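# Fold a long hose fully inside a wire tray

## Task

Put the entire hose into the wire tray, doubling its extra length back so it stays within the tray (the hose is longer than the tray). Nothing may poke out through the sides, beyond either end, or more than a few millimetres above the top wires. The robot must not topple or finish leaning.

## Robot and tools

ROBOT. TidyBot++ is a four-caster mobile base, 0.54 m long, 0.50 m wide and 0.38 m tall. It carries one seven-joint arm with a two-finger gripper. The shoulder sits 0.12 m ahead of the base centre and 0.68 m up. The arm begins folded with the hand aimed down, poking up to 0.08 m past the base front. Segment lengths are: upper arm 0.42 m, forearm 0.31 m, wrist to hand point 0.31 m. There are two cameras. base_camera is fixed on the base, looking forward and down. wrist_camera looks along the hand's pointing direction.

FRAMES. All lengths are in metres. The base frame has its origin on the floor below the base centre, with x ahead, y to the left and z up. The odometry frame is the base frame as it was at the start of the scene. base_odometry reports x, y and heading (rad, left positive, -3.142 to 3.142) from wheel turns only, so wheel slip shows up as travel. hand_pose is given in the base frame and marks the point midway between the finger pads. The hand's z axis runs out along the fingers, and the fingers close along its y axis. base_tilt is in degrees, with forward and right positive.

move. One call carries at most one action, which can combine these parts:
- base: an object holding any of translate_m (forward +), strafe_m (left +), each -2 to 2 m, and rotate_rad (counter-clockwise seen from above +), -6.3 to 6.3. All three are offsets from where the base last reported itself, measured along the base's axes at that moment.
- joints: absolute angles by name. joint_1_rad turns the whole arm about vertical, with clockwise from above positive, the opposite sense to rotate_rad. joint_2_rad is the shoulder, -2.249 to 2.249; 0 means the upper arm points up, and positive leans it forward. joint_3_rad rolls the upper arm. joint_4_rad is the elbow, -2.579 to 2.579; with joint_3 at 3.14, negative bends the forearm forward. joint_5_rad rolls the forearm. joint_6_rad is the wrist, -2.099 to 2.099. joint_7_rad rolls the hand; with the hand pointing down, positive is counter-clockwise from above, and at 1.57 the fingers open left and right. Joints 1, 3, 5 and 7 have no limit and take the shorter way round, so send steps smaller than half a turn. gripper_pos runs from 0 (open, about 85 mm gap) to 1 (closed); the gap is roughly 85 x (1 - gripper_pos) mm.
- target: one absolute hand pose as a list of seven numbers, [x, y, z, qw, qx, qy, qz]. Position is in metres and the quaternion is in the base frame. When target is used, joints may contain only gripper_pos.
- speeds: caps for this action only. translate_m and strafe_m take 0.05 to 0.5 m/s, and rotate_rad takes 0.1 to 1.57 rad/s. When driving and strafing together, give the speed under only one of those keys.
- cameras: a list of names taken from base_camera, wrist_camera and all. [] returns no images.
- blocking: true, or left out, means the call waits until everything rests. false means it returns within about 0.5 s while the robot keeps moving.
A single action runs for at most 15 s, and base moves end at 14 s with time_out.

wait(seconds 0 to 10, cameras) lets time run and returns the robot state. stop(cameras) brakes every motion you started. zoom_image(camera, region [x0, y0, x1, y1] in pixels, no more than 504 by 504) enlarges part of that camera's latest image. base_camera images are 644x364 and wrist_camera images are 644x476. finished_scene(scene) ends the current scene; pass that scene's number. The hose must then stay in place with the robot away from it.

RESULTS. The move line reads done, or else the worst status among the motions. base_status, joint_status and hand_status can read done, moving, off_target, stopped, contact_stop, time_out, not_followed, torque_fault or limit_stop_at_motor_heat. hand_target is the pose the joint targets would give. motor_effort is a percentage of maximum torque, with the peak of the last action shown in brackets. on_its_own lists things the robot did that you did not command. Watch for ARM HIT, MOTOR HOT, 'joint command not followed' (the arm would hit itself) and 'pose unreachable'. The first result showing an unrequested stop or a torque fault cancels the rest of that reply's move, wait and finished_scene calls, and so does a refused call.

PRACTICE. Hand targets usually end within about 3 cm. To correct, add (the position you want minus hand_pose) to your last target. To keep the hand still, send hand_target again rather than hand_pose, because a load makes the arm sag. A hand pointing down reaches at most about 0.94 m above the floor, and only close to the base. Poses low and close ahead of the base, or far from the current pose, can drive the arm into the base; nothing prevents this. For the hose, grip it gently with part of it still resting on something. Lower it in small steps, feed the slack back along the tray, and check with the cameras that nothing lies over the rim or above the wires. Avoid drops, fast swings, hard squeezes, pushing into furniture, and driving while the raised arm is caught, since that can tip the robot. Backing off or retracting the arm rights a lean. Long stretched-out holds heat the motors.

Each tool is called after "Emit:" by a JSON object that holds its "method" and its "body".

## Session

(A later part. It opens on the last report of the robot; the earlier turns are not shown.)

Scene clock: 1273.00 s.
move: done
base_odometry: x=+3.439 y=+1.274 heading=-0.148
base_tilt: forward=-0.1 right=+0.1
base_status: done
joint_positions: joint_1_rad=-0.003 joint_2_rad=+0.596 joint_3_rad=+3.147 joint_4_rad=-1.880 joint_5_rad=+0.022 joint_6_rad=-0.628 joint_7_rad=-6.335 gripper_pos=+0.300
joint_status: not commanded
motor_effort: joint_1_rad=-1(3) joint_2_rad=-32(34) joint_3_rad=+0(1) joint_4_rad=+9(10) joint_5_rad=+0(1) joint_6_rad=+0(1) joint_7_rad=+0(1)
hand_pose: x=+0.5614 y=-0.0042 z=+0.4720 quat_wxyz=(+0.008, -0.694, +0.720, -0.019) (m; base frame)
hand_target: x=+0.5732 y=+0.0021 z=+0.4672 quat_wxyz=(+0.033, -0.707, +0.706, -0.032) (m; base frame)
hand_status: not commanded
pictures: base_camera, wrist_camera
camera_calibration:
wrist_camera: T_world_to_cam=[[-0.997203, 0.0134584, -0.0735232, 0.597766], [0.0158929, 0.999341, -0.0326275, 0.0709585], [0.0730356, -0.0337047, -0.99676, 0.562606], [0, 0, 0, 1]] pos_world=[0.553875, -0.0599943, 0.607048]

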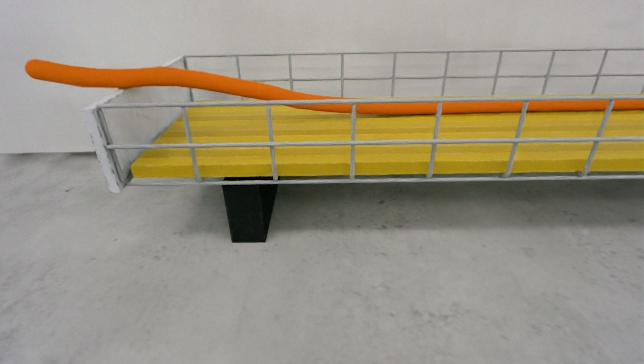

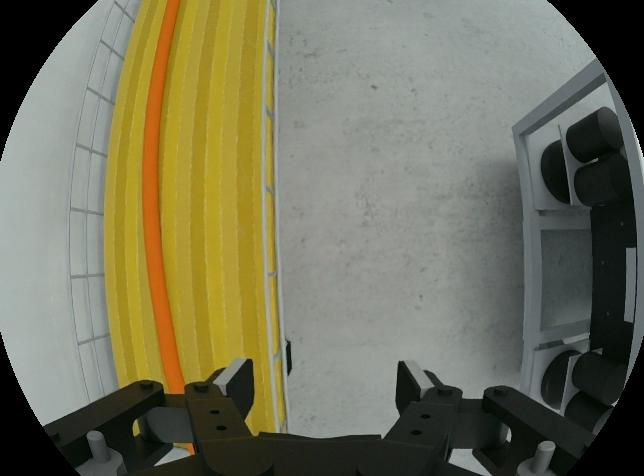

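Emit:
{"method": "move", "body": {"base": {"strafe_m":0.3}}}

Scene clock: 1284.80 s.
move: done
base_odometry: x=+3.483 y=+1.571 heading=-0.148
base_tilt: forward=-0.1 right=+0.2
base_status: done
joint_positions: joint_1_rad=-0.005 joint_2_rad=+0.595 joint_3_rad=+3.143 joint_4_rad=-1.880 joint_5_rad=+0.022 joint_6_rad=-0.627 joint_7_rad=-6.335 gripper_pos=+0.300
joint_status: not commanded
motor_effort: joint_1_rad=-1(3) joint_2_rad=-33(34) joint_3_rad=+0(2) joint_4_rad=+10(10) joint_5_rad=+0(1) joint_6_rad=+0(1) joint_7_rad=+0(1)
hand_pose: x=+0.5616 y=-0.0010 z=+0.4721 quat_wxyz=(+0.009, -0.696, +0.717, -0.019) (m; base frame)
hand_target: x=+0.5732 y=+0.0021 z=+0.4672 quat_wxyz=(+0.033, -0.707, +0.706, -0.032) (m; base frame)
hand_status: not commanded
pictures: base_camera, wrist_camera
camera_calibration:
wrist_camera: T_world_to_cam=[[-0.997214, 0.00757412, -0.0742098, 0.598206], [0.00984285, 0.999494, -0.030254, 0.0700838], [0.0739431, -0.0309001, -0.996784, 0.562328], [0, 0, 0, 1]] pos_world=[0.554269, -0.0572032, 0.607033]

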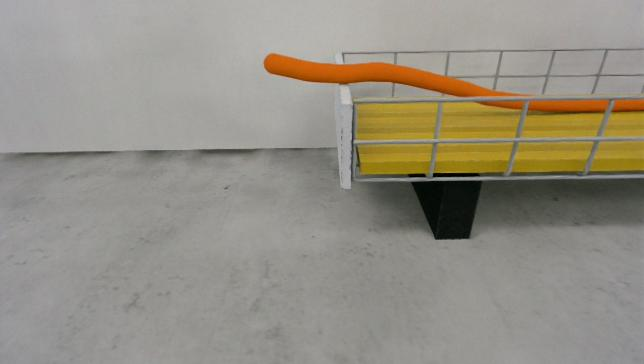

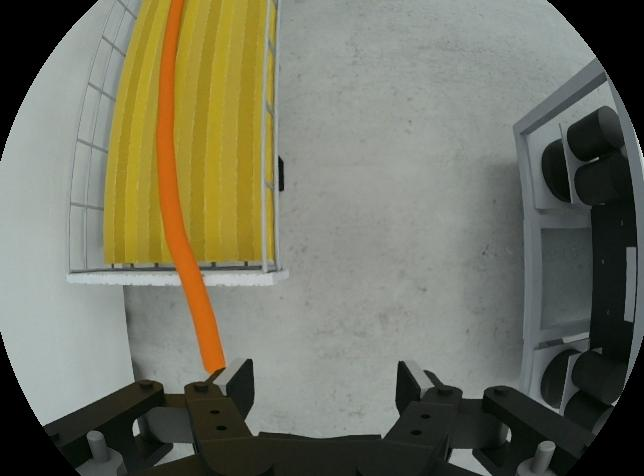

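Emit:
{"method": "move", "body": {"joints": {"joint_1_rad":-0.04,"joint_2_rad":1.18,"joint_4_rad":-1.255,"joint_6_rad":-0.72,"joint_7_rad":0.19}}}

Scene clock: 1298.47 s.
move: done
base_odometry: x=+3.483 y=+1.571 heading=-0.148
base_tilt: forward=-0.2 right=+0.1
base_status: not commanded
joint_positions: joint_1_rad=-0.027 joint_2_rad=+1.161 joint_3_rad=+3.143 joint_4_rad=-1.281 joint_5_rad=+0.022 joint_6_rad=-0.643 joint_7_rad=-6.147 gripper_pos=+0.300
joint_status: all done
motor_effort: joint_1_rad=+0(2) joint_2_rad=-47(49) joint_3_rad=+0(1) joint_4_rad=+9(11) joint_5_rad=+0(1) joint_6_rad=+1(2) joint_7_rad=-1(2)
hand_pose: x=+0.7249 y=+0.0129 z=+0.2980 quat_wxyz=(+0.013, -0.768, +0.640, -0.026) (m; base frame)
hand_target: x=+0.7074 y=+0.0258 z=+0.2917 quat_wxyz=(-0.004, -0.784, +0.621, +0.006) (m; base frame)
hand_status: not commanded
pictures: base_camera, wrist_camera
camera_calibration:
wrist_camera: T_world_to_cam=[[-0.975546, -0.201471, -0.0878636, 0.739087], [-0.198524, 0.979231, -0.0411718, 0.20392], [0.0943336, -0.022722, -0.995281, 0.36183], [0, 0, 0, 1]] pos_world=[0.727363, -0.0425584, 0.433458]

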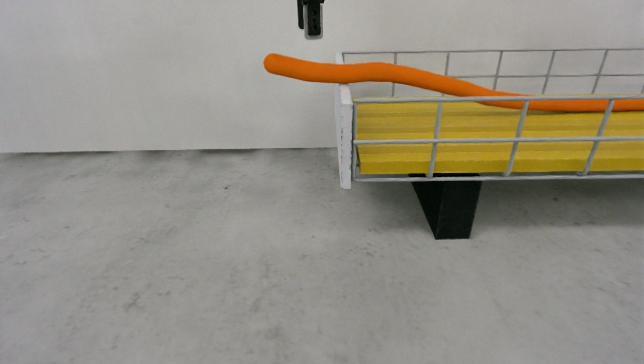

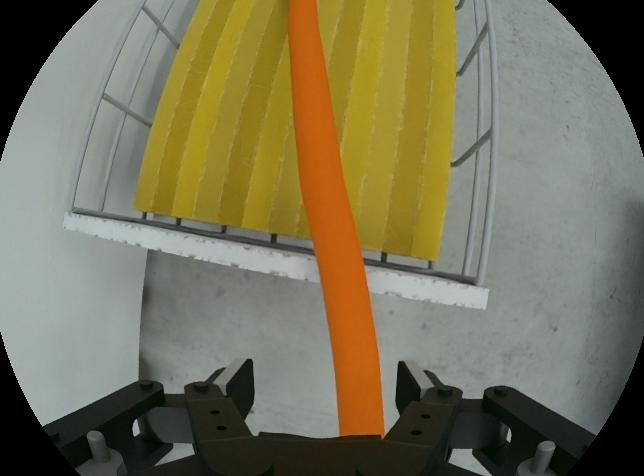

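Emit:
{"method": "move", "body": {"joints": {"joint_1_rad":-0.06,"joint_2_rad":1.31,"joint_4_rad":-1.185,"joint_6_rad":-0.72,"joint_7_rad":0.13}}}

Emit:
{"method": "move", "body": {"joints": {"gripper_pos":1}}}

Scene clock: 1304.67 s.
move: done
base_odometry: x=+3.483 y=+1.571 heading=-0.148
base_tilt: forward=-0.2 right=+0.2
base_status: not commanded
joint_positions: joint_1_rad=-0.050 joint_2_rad=+1.296 joint_3_rad=+3.143 joint_4_rad=-1.206 joint_5_rad=+0.022 joint_6_rad=-0.646 joint_7_rad=-6.145 gripper_pos=+0.300
joint_status: all done
motor_effort: joint_1_rad=-1(2) joint_2_rad=-48(52) joint_3_rad=+0(1) joint_4_rad=+9(11) joint_5_rad=+0(1) joint_6_rad=+0(1) joint_7_rad=+0(2)
hand_pose: x=+0.7094 y=+0.0259 z=+0.2327 quat_wxyz=(-0.007, -0.776, +0.631, -0.003) (m; base frame)
hand_target: x=+0.6909 y=+0.0366 z=+0.2290 quat_wxyz=(-0.024, -0.771, +0.636, +0.027) (m; base frame)
hand_status: not commanded
pictures: base_camera, wrist_camera
camera_calibration:
wrist_camera: T_world_to_cam=[[-0.973917, -0.225325, -0.0267091, 0.706154], [-0.224507, 0.973996, -0.0304816, 0.201435], [0.0328828, -0.0236902, -0.999178, 0.343061], [0, 0, 0, 1]] pos_world=[0.721678, -0.0289554, 0.36778]

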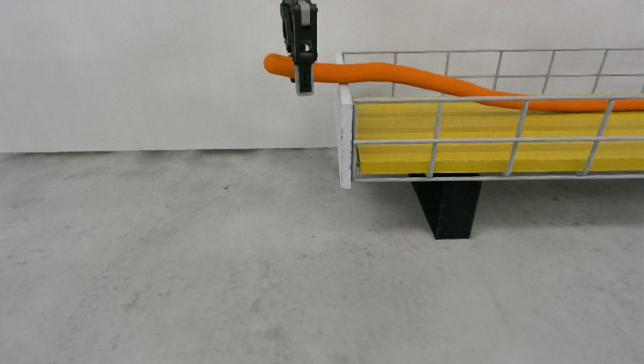

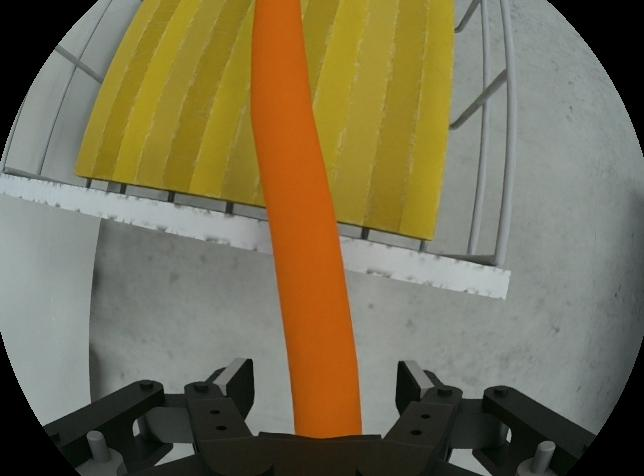

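Scene clock: 1305.60 s.
move: off_target
base_odometry: x=+3.483 y=+1.571 heading=-0.148
base_tilt: forward=-0.2 right=+0.1
base_status: not commanded
joint_positions: joint_1_rad=-0.050 joint_2_rad=+1.296 joint_3_rad=+3.143 joint_4_rad=-1.206 joint_5_rad=+0.022 joint_6_rad=-0.647 joint_7_rad=-6.145 gripper_pos=+0.749
joint_status: gripper_pos off_target (ended at +0.749, target +1.000)
motor_effort: joint_1_rad=-1(1) joint_2_rad=-47(48) joint_3_rad=-1(1) joint_4_rad=+9(9) joint_5_rad=+0(1) joint_6_rad=+0(1) joint_7_rad=-1(1)
hand_pose: x=+0.7092 y=+0.0260 z=+0.2327 quat_wxyz=(-0.008, -0.776, +0.631, -0.003) (m; base frame)
hand_target: x=+0.6909 y=+0.0366 z=+0.2290 quat_wxyz=(-0.024, -0.771, +0.636, +0.027) (m; base frame)
hand_status: not commanded
pictures: base_camera, wrist_camera
camera_calibration:
wrist_camera: T_world_to_cam=[[-0.973901, -0.225487, -0.025928, 0.705741], [-0.224692, 0.973957, -0.0303563, 0.201396], [0.0320977, -0.0237382, -0.999203, 0.343637], [0, 0, 0, 1]] pos_world=[0.721544, -0.0288587, 0.367775]

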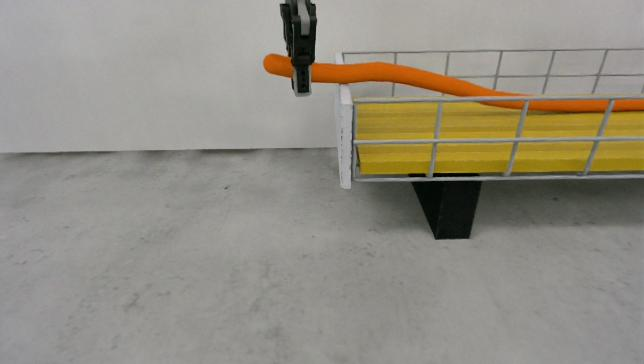

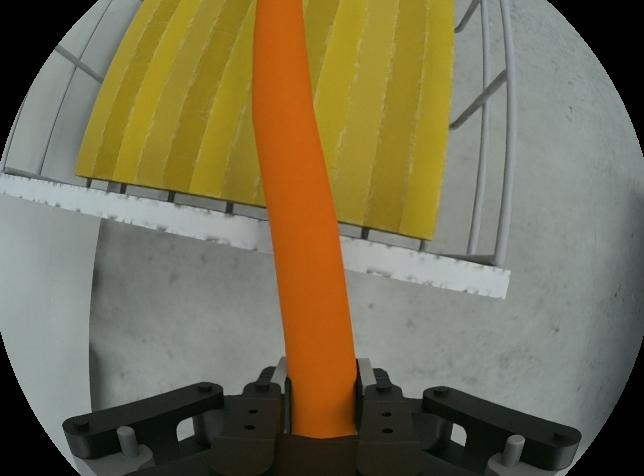

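Emit:
{"method": "move", "body": {"joints": {"joint_1_rad":-0.06,"joint_2_rad":1.13,"joint_4_rad":-1.29,"joint_6_rad":-0.72,"joint_7_rad":0.03}}}

Emit:
{"method": "move", "body": {"base": {"strafe_m":-0.19}, "speeds": {"strafe_m":0.15}}}

Scene clock: 1312.97 s.
move: done
base_odometry: x=+3.483 y=+1.571 heading=-0.148
base_tilt: forward=-0.1 right=+0.1
base_status: not commanded
joint_positions: joint_1_rad=-0.047 joint_2_rad=+1.124 joint_3_rad=+3.146 joint_4_rad=-1.277 joint_5_rad=+0.022 joint_6_rad=-0.647 joint_7_rad=-6.203 gripper_pos=+0.749
joint_status: all done
motor_effort: joint_1_rad=-4(5) joint_2_rad=-50(53) joint_3_rad=-3(4) joint_4_rad=+11(12) joint_5_rad=-1(2) joint_6_rad=+1(2) joint_7_rad=-1(1)
hand_pose: x=+0.7391 y=+0.0233 z=+0.3215 quat_wxyz=(+0.026, -0.755, +0.655, -0.040) (m; base frame)
hand_target: x=+0.7065 y=+0.0376 z=+0.3141 quat_wxyz=(+0.001, -0.738, +0.674, +0.000) (m; base frame)
hand_status: not commanded
pictures: base_camera, wrist_camera
camera_calibration:
wrist_camera: T_world_to_cam=[[-0.978593, -0.163693, -0.124744, 0.770368], [-0.159177, 0.986205, -0.0454163, 0.169558], [0.130457, -0.0245878, -0.991149, 0.356106], [0, 0, 0, 1]] pos_world=[0.73441, -0.0323596, 0.456753]

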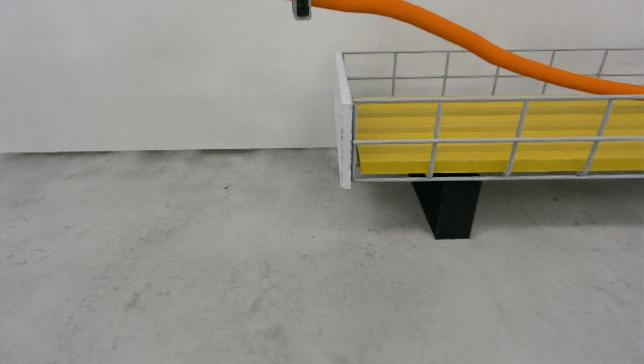

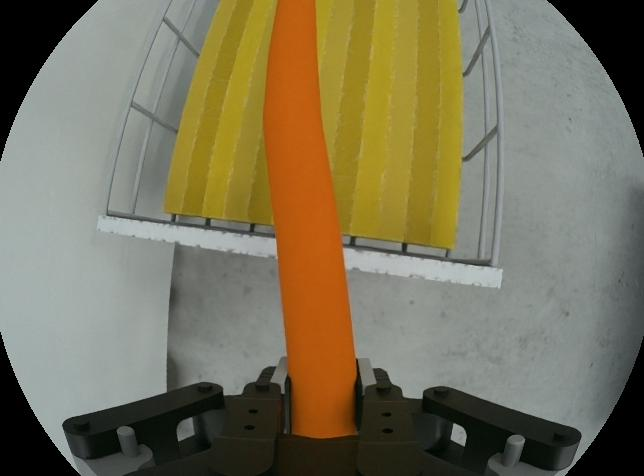

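Scene clock: 1314.87 s.
move: done
base_odometry: x=+3.454 y=+1.383 heading=-0.148
base_tilt: forward=-0.1 right=+0.2
base_status: done
joint_positions: joint_1_rad=-0.099 joint_2_rad=+1.119 joint_3_rad=+3.105 joint_4_rad=-1.279 joint_5_rad=+0.021 joint_6_rad=-0.655 joint_7_rad=-6.203 gripper_pos=+0.749
joint_status: not commanded
motor_effort: joint_1_rad=+8(10) joint_2_rad=-46(51) joint_3_rad=+7(8) joint_4_rad=+11(13) joint_5_rad=+3(4) joint_6_rad=+2(3) joint_7_rad=-2(2)
hand_pose: x=+0.7329 y=+0.0798 z=+0.3249 quat_wxyz=(+0.039, -0.776, +0.629, -0.024) (m; base frame)
hand_target: x=+0.7065 y=+0.0376 z=+0.3141 quat_wxyz=(+0.001, -0.738, +0.674, +0.000) (m; base frame)
hand_status: not commanded
pictures: base_camera, wrist_camera
camera_calibration:
wrist_camera: T_world_to_cam=[[-0.965928, -0.226484, -0.125251, 0.769814], [-0.227341, 0.973786, -0.00759971, 0.15173], [0.123689, 0.0211339, -0.992096, 0.363334], [0, 0, 0, 1]] pos_world=[0.733139, 0.0189195, 0.458036]

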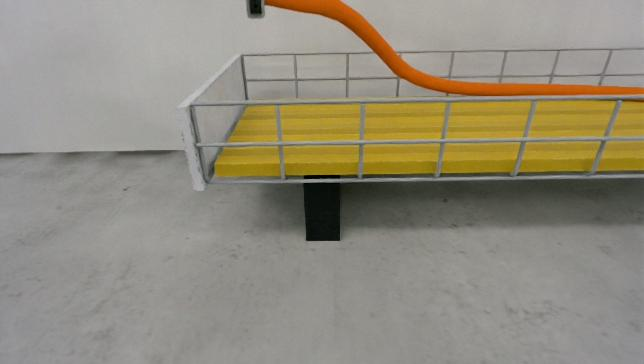

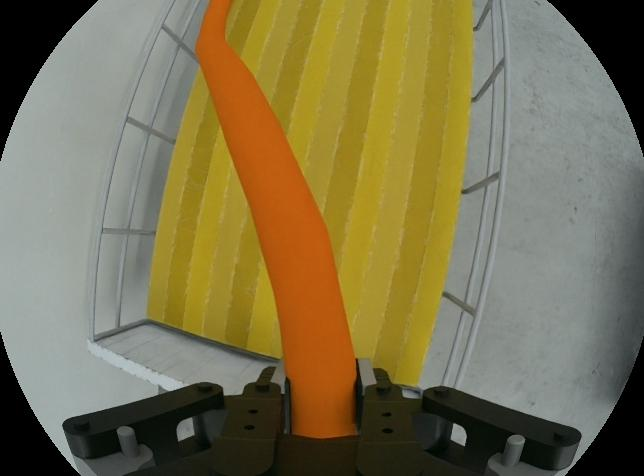

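Emit:
{"method": "move", "body": {"joints": {"joint_1_rad":-0.06,"joint_2_rad":1.31,"joint_4_rad":-1.16,"joint_6_rad":-0.70,"joint_7_rad":0.03}}}

Emit:
{"method": "move", "body": {"joints": {"joint_1_rad":-0.06,"joint_2_rad":1.49,"joint_4_rad":-1.04,"joint_6_rad":-0.70,"joint_7_rad":0.03}}}

Scene clock: 1323.07 s.
move: off_target
base_odometry: x=+3.454 y=+1.383 heading=-0.148
base_tilt: forward=-0.1 right=+0.2
base_status: not commanded
joint_positions: joint_1_rad=-0.100 joint_2_rad=+1.300 joint_3_rad=+3.104 joint_4_rad=-1.193 joint_5_rad=+0.021 joint_6_rad=-0.655 joint_7_rad=-6.203 gripper_pos=+0.749
joint_status: joint_1_rad off_target (ended at -0.100, target -0.060); the others done
motor_effort: joint_1_rad=+9(10) joint_2_rad=-48(53) joint_3_rad=+7(8) joint_4_rad=+10(13) joint_5_rad=+3(4) joint_6_rad=+2(3) joint_7_rad=-1(3)
hand_pose: x=+0.7074 y=+0.0783 z=+0.2333 quat_wxyz=(+0.006, -0.776, +0.630, +0.010) (m; base frame)
hand_target: x=+0.7111 y=+0.0378 z=+0.2330 quat_wxyz=(-0.010, -0.738, +0.674, +0.010) (m; base frame)
hand_status: not commanded
pictures: base_camera, wrist_camera
camera_calibration:
wrist_camera: T_world_to_cam=[[-0.973738, -0.2255, -0.0313778, 0.716941], [-0.225801, 0.974152, 0.00638309, 0.142328], [0.0291274, 0.0133006, -0.999487, 0.344883], [0, 0, 0, 1]] pos_world=[0.720205, 0.0184335, 0.366293]

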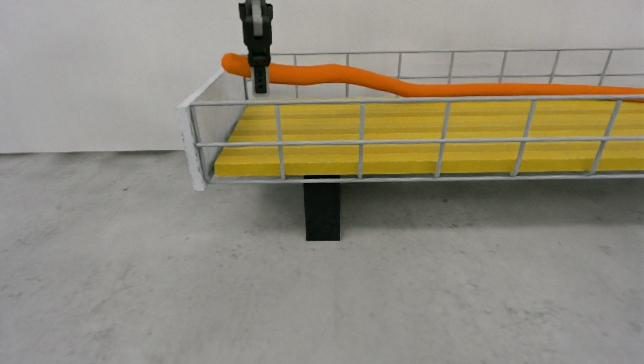

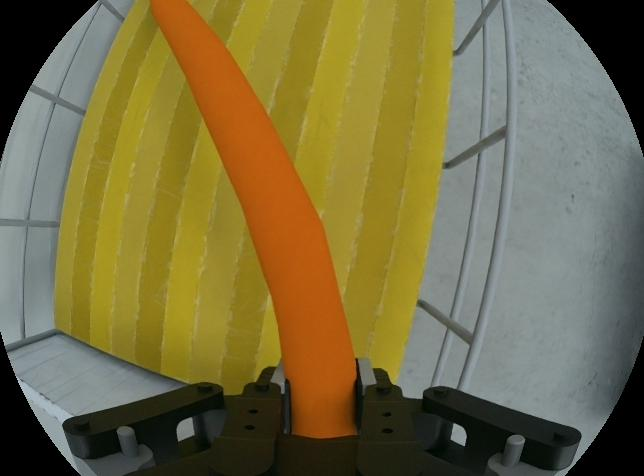

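Scene clock: 1324.20 s.
move: done
base_odometry: x=+3.454 y=+1.383 heading=-0.148
base_tilt: forward=-0.2 right=+0.2
base_status: not commanded
joint_positions: joint_1_rad=-0.098 joint_2_rad=+1.463 joint_3_rad=+3.106 joint_4_rad=-1.060 joint_5_rad=+0.021 joint_6_rad=-0.655 joint_7_rad=-6.204 gripper_pos=+0.751
joint_status: all done
motor_effort: joint_1_rad=+7(9) joint_2_rad=-47(51) joint_3_rad=+5(8) joint_4_rad=+9(11) joint_5_rad=+2(3) joint_6_rad=+0(4) joint_7_rad=-2(3)
hand_pose: x=+0.7040 y=+0.0759 z=+0.1608 quat_wxyz=(-0.005, -0.774, +0.633, +0.021) (m; base frame)
hand_target: x=+0.6902 y=+0.0366 z=+0.1483 quat_wxyz=(-0.031, -0.738, +0.674, +0.031) (m; base frame)
hand_status: not commanded
pictures: base_camera, wrist_camera
camera_calibration:
wrist_camera: T_world_to_cam=[[-0.975743, -0.218908, -0.00222792, 0.707068], [-0.218919, 0.975694, 0.0097666, 0.138824], [0.0000357835, 0.0100174, -0.99995, 0.293352], [0, 0, 0, 1]] pos_world=[0.720297, 0.0163945, 0.293557]

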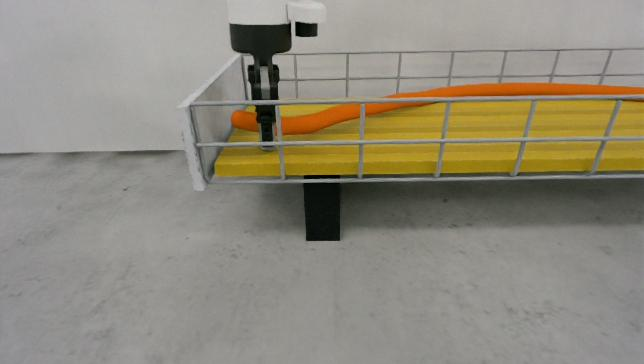

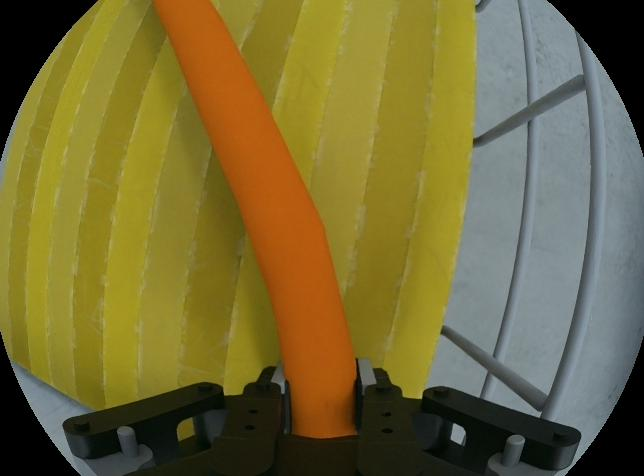

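Emit:
{"method": "move", "body": {"joints": {"gripper_pos":0.45}}}

Emit:
{"method": "move", "body": {"joints": {"joint_7_rad":0.23,"gripper_pos":0.25}}}

Scene clock: 1331.63 s.
move: done
base_odometry: x=+3.454 y=+1.383 heading=-0.148
base_tilt: forward=-0.1 right=+0.1
base_status: not commanded
joint_positions: joint_1_rad=-0.059 joint_2_rad=+1.464 joint_3_rad=+3.133 joint_4_rad=-1.055 joint_5_rad=+0.021 joint_6_rad=-0.655 joint_7_rad=-6.207 gripper_pos=+0.450
joint_status: all done
motor_effort: joint_1_rad=+0(7) joint_2_rad=-48(49) joint_3_rad=+0(5) joint_4_rad=+8(9) joint_5_rad=+0(2) joint_6_rad=-1(2) joint_7_rad=-1(2)
hand_pose: x=+0.7092 y=+0.0370 z=+0.1601 quat_wxyz=(-0.013, -0.759, +0.651, +0.010) (m; base frame)
hand_target: x=+0.6902 y=+0.0366 z=+0.1483 quat_wxyz=(-0.031, -0.738, +0.674, +0.031) (m; base frame)
hand_status: not commanded
pictures: base_camera, wrist_camera
camera_calibration:
wrist_camera: T_world_to_cam=[[-0.984715, -0.174164, -0.00174471, 0.708257], [-0.174106, 0.984568, -0.0176749, 0.150193], [0.00479611, -0.017101, -0.999842, 0.290599], [0, 0, 0, 1]] pos_world=[0.722187, -0.0195532, 0.294444]

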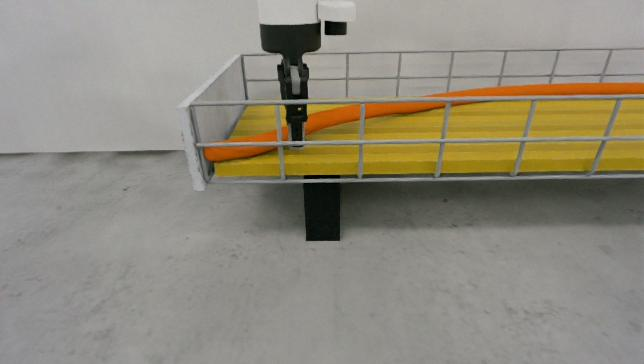

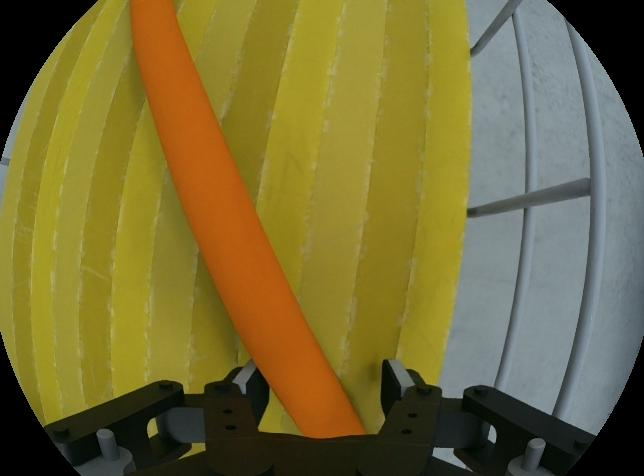

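Scene clock: 1332.40 s.
move: done
base_odometry: x=+3.454 y=+1.383 heading=-0.148
base_tilt: forward=-0.2 right=+0.2
base_status: not commanded
joint_positions: joint_1_rad=-0.059 joint_2_rad=+1.464 joint_3_rad=+3.133 joint_4_rad=-1.049 joint_5_rad=+0.021 joint_6_rad=-0.655 joint_7_rad=-6.063 gripper_pos=+0.250
joint_status: all done
motor_effort: joint_1_rad=-1(2) joint_2_rad=-46(48) joint_3_rad=-1(2) joint_4_rad=+6(8) joint_5_rad=-1(1) joint_6_rad=-2(3) joint_7_rad=-1(1)
hand_pose: x=+0.7128 y=+0.0372 z=+0.1612 quat_wxyz=(-0.010, -0.804, +0.595, +0.009) (m; base frame)
hand_target: x=+0.6902 y=+0.0366 z=+0.1483 quat_wxyz=(-0.028, -0.801, +0.597, +0.034) (m; base frame)
hand_status: not commanded
pictures: base_camera, wrist_camera
camera_calibration:
wrist_camera: T_world_to_cam=[[-0.949679, -0.313121, -0.0081248, 0.693049], [-0.312985, 0.949646, -0.0145699, 0.250427], [0.0122778, -0.0112938, -0.999861, 0.286198], [0, 0, 0, 1]] pos_world=[0.73304, -0.0175773, 0.295438]

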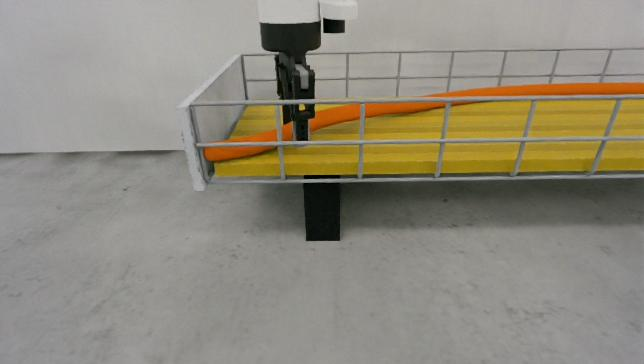

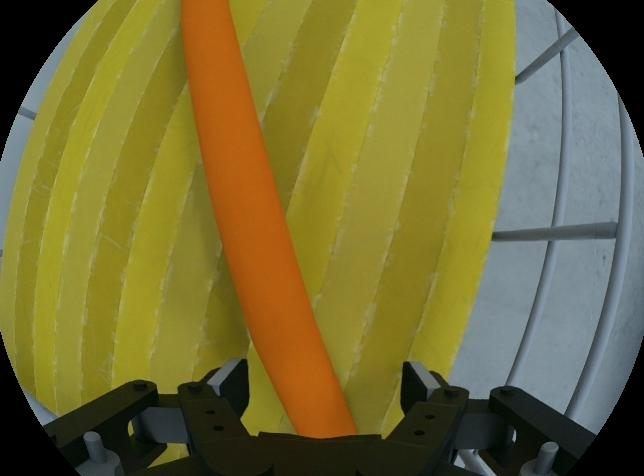

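Tip A is inside at the near corner. Lift straight up.

Emit:
{"method": "move", "body": {"joints": {"joint_1_rad":-0.06,"joint_2_rad":1.40,"joint_4_rad":-1.10,"joint_6_rad":-0.66,"joint_7_rad":0.27}, "cameras": ["base_camera"]}}

Emit:
{"method": "move", "body": {"joints": {"joint_1_rad":-0.05,"joint_2_rad":1.165,"joint_4_rad":-1.28,"joint_6_rad":-0.68,"joint_7_rad":0.27}}}

Emit:
{"method": "move", "body": {"joints": {"joint_1_rad":0,"joint_2_rad":0.6,"joint_4_rad":-1.9,"joint_6_rad":-0.55,"joint_7_rad":0}}}

Scene clock: 1339.40 s.
move: done
base_odometry: x=+3.454 y=+1.383 heading=-0.148
base_tilt: forward=+0.0 right=+0.2
base_status: not commanded
joint_positions: joint_1_rad=-0.059 joint_2_rad=+1.382 joint_3_rad=+3.133 joint_4_rad=-1.086 joint_5_rad=+0.021 joint_6_rad=-0.655 joint_7_rad=-6.056 gripper_pos=+0.250
joint_status: all done
motor_effort: joint_1_rad=+0(1) joint_2_rad=-49(52) joint_3_rad=-1(1) joint_4_rad=+9(10) joint_5_rad=+0(1) joint_6_rad=+0(3) joint_7_rad=-1(2)
hand_pose: x=+0.7330 y=+0.0384 z=+0.2041 quat_wxyz=(+0.004, -0.806, +0.592, -0.009) (m; base frame)
hand_target: x=+0.7148 y=+0.0381 z=+0.1902 quat_wxyz=(-0.005, -0.814, +0.581, +0.008) (m; base frame)
hand_status: not commanded
pictures: base_camera

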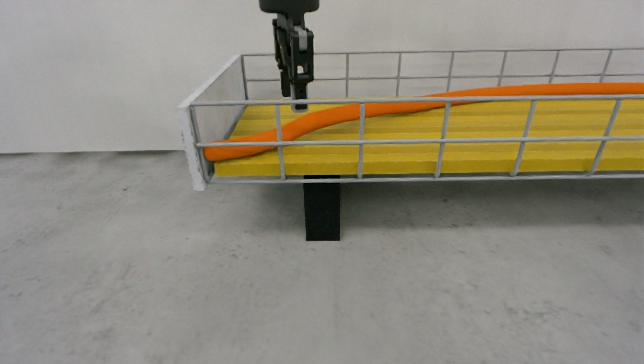

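Scene clock: 1341.00 s.
move: done
base_odometry: x=+3.454 y=+1.383 heading=-0.148
base_tilt: forward=-0.2 right=+0.1
base_status: not commanded
joint_positions: joint_1_rad=-0.059 joint_2_rad=+1.147 joint_3_rad=+3.133 joint_4_rad=-1.260 joint_5_rad=+0.021 joint_6_rad=-0.655 joint_7_rad=-6.056 gripper_pos=+0.250
joint_status: all done
motor_effort: joint_1_rad=-1(2) joint_2_rad=-48(51) joint_3_rad=-1(1) joint_4_rad=+11(11) joint_5_rad=+0(1) joint_6_rad=+1(1) joint_7_rad=+0(2)
hand_pose: x=+0.7367 y=+0.0386 z=+0.3113 quat_wxyz=(+0.023, -0.806, +0.591, -0.032) (m; base frame)
hand_target: x=+0.7116 y=+0.0319 z=+0.2955 quat_wxyz=(+0.006, -0.811, +0.585, -0.006) (m; base frame)
hand_status: not commanded
pictures: base_camera, wrist_camera
camera_calibration:
wrist_camera: T_world_to_cam=[[-0.940659, -0.321056, -0.109925, 0.742746], [-0.318244, 0.947046, -0.0427154, 0.271486], [0.117818, -0.0051976, -0.993022, 0.355845], [0, 0, 0, 1]] pos_world=[0.743145, -0.0167972, 0.446605]

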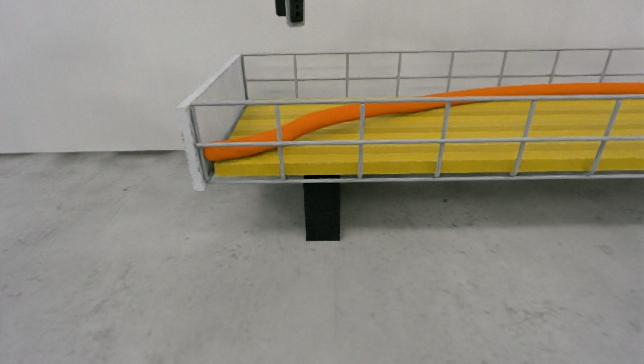

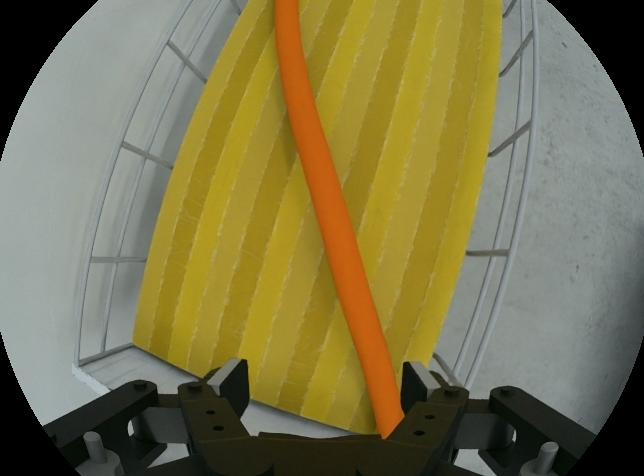

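Scene clock: 1342.87 s.
move: done
base_odometry: x=+3.454 y=+1.383 heading=-0.148
base_tilt: forward=-0.2 right=+0.1
base_status: not commanded
joint_positions: joint_1_rad=-0.013 joint_2_rad=+0.596 joint_3_rad=+3.133 joint_4_rad=-1.879 joint_5_rad=+0.021 joint_6_rad=-0.628 joint_7_rad=-6.229 gripper_pos=+0.250
joint_status: all done
motor_effort: joint_1_rad=+0(2) joint_2_rad=-32(49) joint_3_rad=+0(1) joint_4_rad=+9(11) joint_5_rad=+0(1) joint_6_rad=+0(1) joint_7_rad=-1(2)
hand_pose: x=+0.5611 y=+0.0076 z=+0.4720 quat_wxyz=(+0.010, -0.739, +0.674, -0.016) (m; base frame)
hand_target: x=+0.5732 y=+0.0021 z=+0.4672 quat_wxyz=(+0.033, -0.707, +0.706, -0.032) (m; base frame)
hand_status: not commanded
pictures: base_camera, wrist_camera
camera_calibration:
wrist_camera: T_world_to_cam=[[-0.990977, -0.11311, -0.0719081, 0.594003], [-0.111339, 0.993383, -0.0281891, 0.128609], [0.0746208, -0.0199285, -0.997013, 0.562159], [0, 0, 0, 1]] pos_world=[0.561014, -0.0493672, 0.606819]

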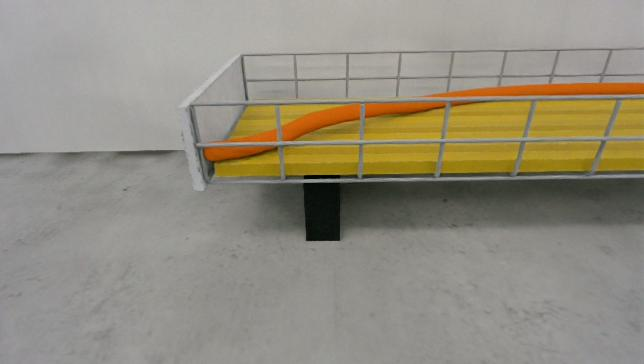

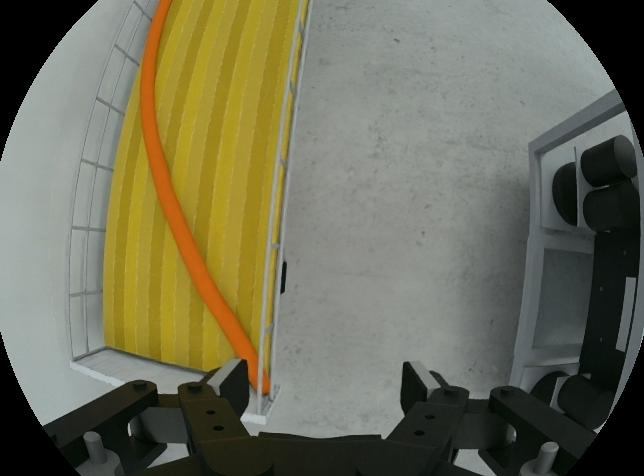

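Inspect the tip against the near wall.

Emit:
{"method": "zoom_image", "body": {"camera": "base_camera", "region": [160, 80, 340, 200]}}

Emit:
{"method": "zoom_image", "body": {"camera": "wrist_camera", "region": [200, 300, 340, 440]}}

Scaled by 2.800.

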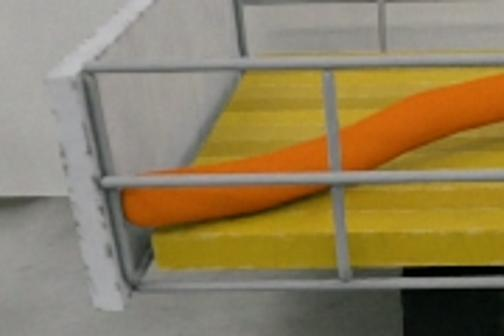

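Scaled by 3.600.

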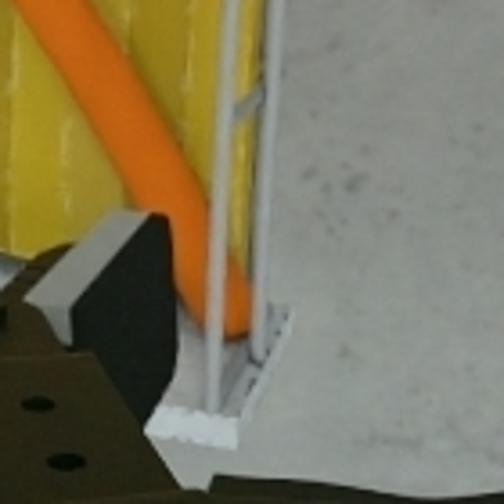

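Emit:
{"method": "move", "body": {"joints": {"joint_1_rad":-0.38,"joint_2_rad":1.04,"joint_4_rad":-1.39,"joint_6_rad":-0.78,"joint_7_rad":-0.38}}}

Emit:
{"method": "zoom_image", "body": {"camera": "wrist_camera", "region": [220, 120, 460, 360]}}

Scene clock: 1361.63 s.
move: done
base_odometry: x=+3.454 y=+1.383 heading=-0.148
base_tilt: forward=-0.2 right=+0.1
base_status: not commanded
joint_positions: joint_1_rad=-0.375 joint_2_rad=+1.023 joint_3_rad=+3.133 joint_4_rad=-1.415 joint_5_rad=+0.021 joint_6_rad=-0.701 joint_7_rad=-6.610 gripper_pos=+0.250
joint_status: all done
motor_effort: joint_1_rad=-1(3) joint_2_rad=-44(47) joint_3_rad=-1(2) joint_4_rad=+10(11) joint_5_rad=+0(1) joint_6_rad=+0(1) joint_7_rad=-1(2)
hand_pose: x=+0.6424 y=+0.2081 z=+0.3502 quat_wxyz=(+0.000, -0.731, +0.682, -0.003) (m; base frame)
hand_target: x=+0.6260 y=+0.2049 z=+0.3462 quat_wxyz=(-0.031, -0.707, +0.706, +0.014) (m; base frame)
hand_status: not commanded
pictures: base_camera, wrist_camera
camera_calibration:
wrist_camera: T_world_to_cam=[[-0.995093, -0.0909316, -0.0389961, 0.674983], [-0.0901038, 0.995678, -0.0224874, -0.0811416], [0.0408724, -0.0188633, -0.998986, 0.460845], [0, 0, 0, 1]] pos_world=[0.645524, 0.150861, 0.484875]

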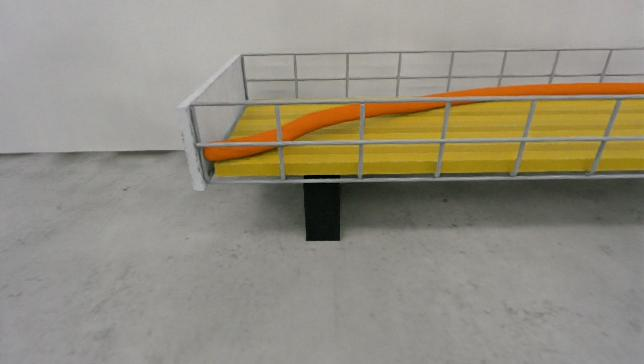

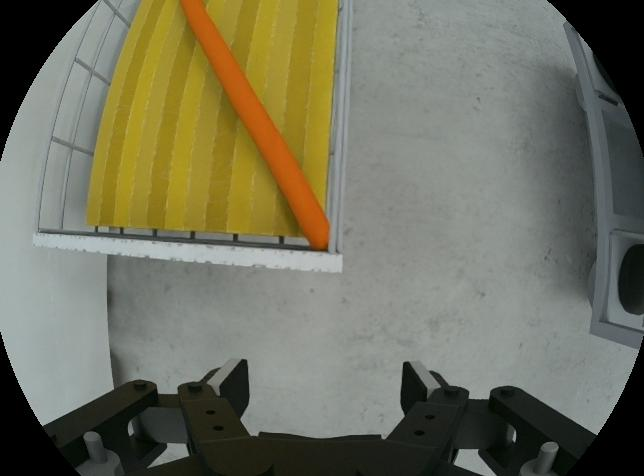

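Scaled by 2.100.

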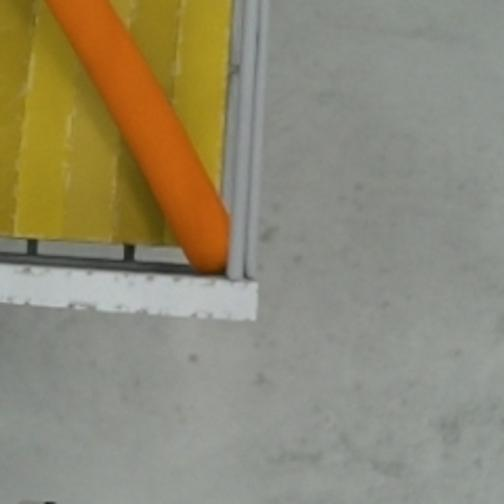

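Emit:
{"method": "move", "body": {"joints": {"joint_1_rad":0,"joint_2_rad":0.5,"joint_4_rad":-2.2,"joint_6_rad":-0.36,"joint_7_rad":0}, "base": {"strafe_m":-0.8}}}

Emit:
{"method": "move", "body": {"base": {"strafe_m":-0.8}}}

Scene clock: 1369.43 s.
move: done
base_odometry: x=+3.336 y=+0.591 heading=-0.149
base_tilt: forward=-0.2 right=+0.2
base_status: done
joint_positions: joint_1_rad=-0.003 joint_2_rad=+0.499 joint_3_rad=+3.135 joint_4_rad=-2.179 joint_5_rad=+0.021 joint_6_rad=-0.439 joint_7_rad=-6.336 gripper_pos=+0.250
joint_status: all done
motor_effort: joint_1_rad=-1(4) joint_2_rad=-26(47) joint_3_rad=+0(2) joint_4_rad=+6(10) joint_5_rad=+0(1) joint_6_rad=+0(2) joint_7_rad=-1(2)
hand_pose: x=+0.4684 y=+0.0023 z=+0.4590 quat_wxyz=(+0.007, -0.698, +0.716, -0.011) (m; base frame)
hand_target: x=+0.4804 y=+0.0020 z=+0.4566 quat_wxyz=(+0.029, -0.707, +0.706, -0.029) (m; base frame)
hand_status: not commanded
pictures: base_camera, wrist_camera
camera_calibration:
wrist_camera: T_world_to_cam=[[-0.998234, 0.00217999, -0.0593658, 0.497958], [0.00353213, 0.999737, -0.022681, 0.0667433], [0.0593007, -0.0228506, -0.997979, 0.563624], [0, 0, 0, 1]] pos_world=[0.463419, -0.0549321, 0.59356]

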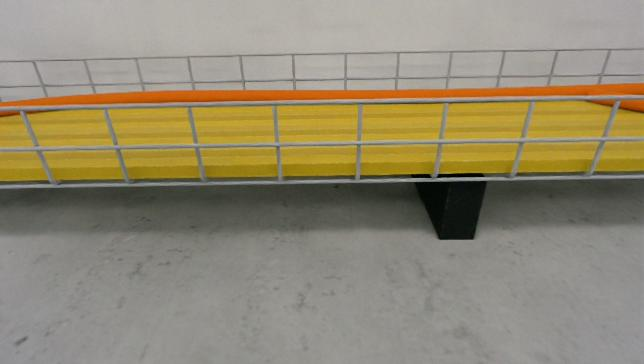

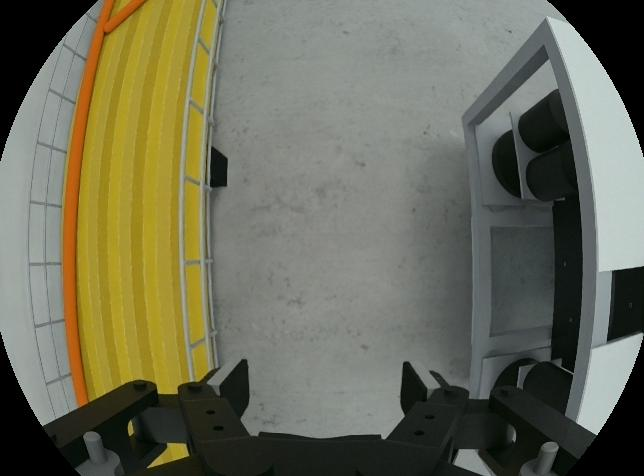

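Scene clock: 1372.37 s.
move: done
base_odometry: x=+3.217 y=-0.200 heading=-0.149
base_tilt: forward=-0.1 right=+0.1
base_status: done
joint_positions: joint_1_rad=-0.001 joint_2_rad=+0.499 joint_3_rad=+3.135 joint_4_rad=-2.179 joint_5_rad=+0.021 joint_6_rad=-0.438 joint_7_rad=-6.335 gripper_pos=+0.250
joint_status: not commanded
motor_effort: joint_1_rad=-1(2) joint_2_rad=-26(27) joint_3_rad=+0(1) joint_4_rad=+6(8) joint_5_rad=+0(1) joint_6_rad=+0(0) joint_7_rad=-1(1)
hand_pose: x=+0.4688 y=+0.0015 z=+0.4591 quat_wxyz=(+0.007, -0.698, +0.716, -0.011) (m; base frame)
hand_target: x=+0.4804 y=+0.0020 z=+0.4566 quat_wxyz=(+0.029, -0.707, +0.706, -0.029) (m; base frame)
hand_status: not commanded
pictures: base_camera, wrist_camera
camera_calibration:
wrist_camera: T_world_to_cam=[[-0.998151, 0.00420887, -0.0606338, 0.49887], [0.00559853, 0.999725, -0.0227673, 0.0666732], [0.0605213, -0.0230647, -0.9979, 0.563055], [0, 0, 0, 1]] pos_world=[0.463497, -0.0557679, 0.593639]

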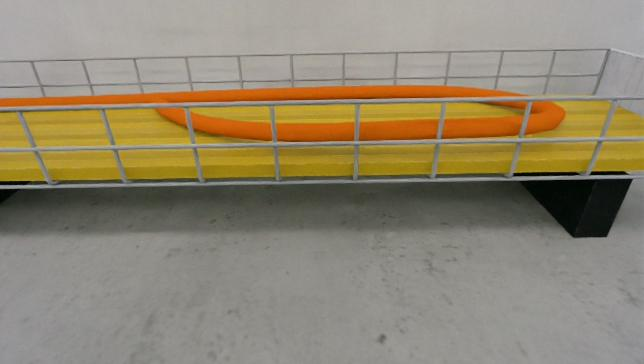

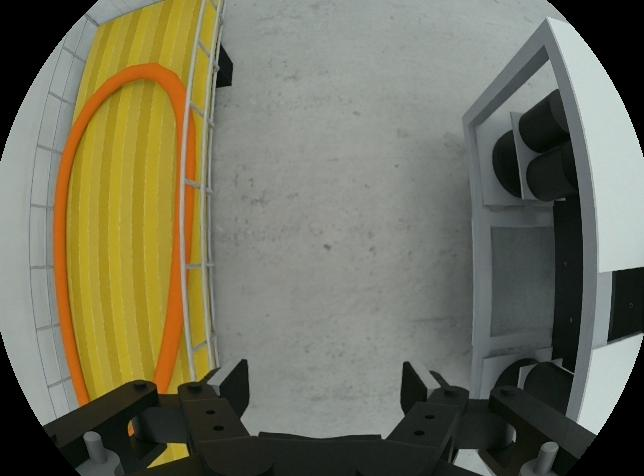

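Emit:
{"method": "finished_scene", "body": {"scene": 1}}

The scene is finished: the task was done.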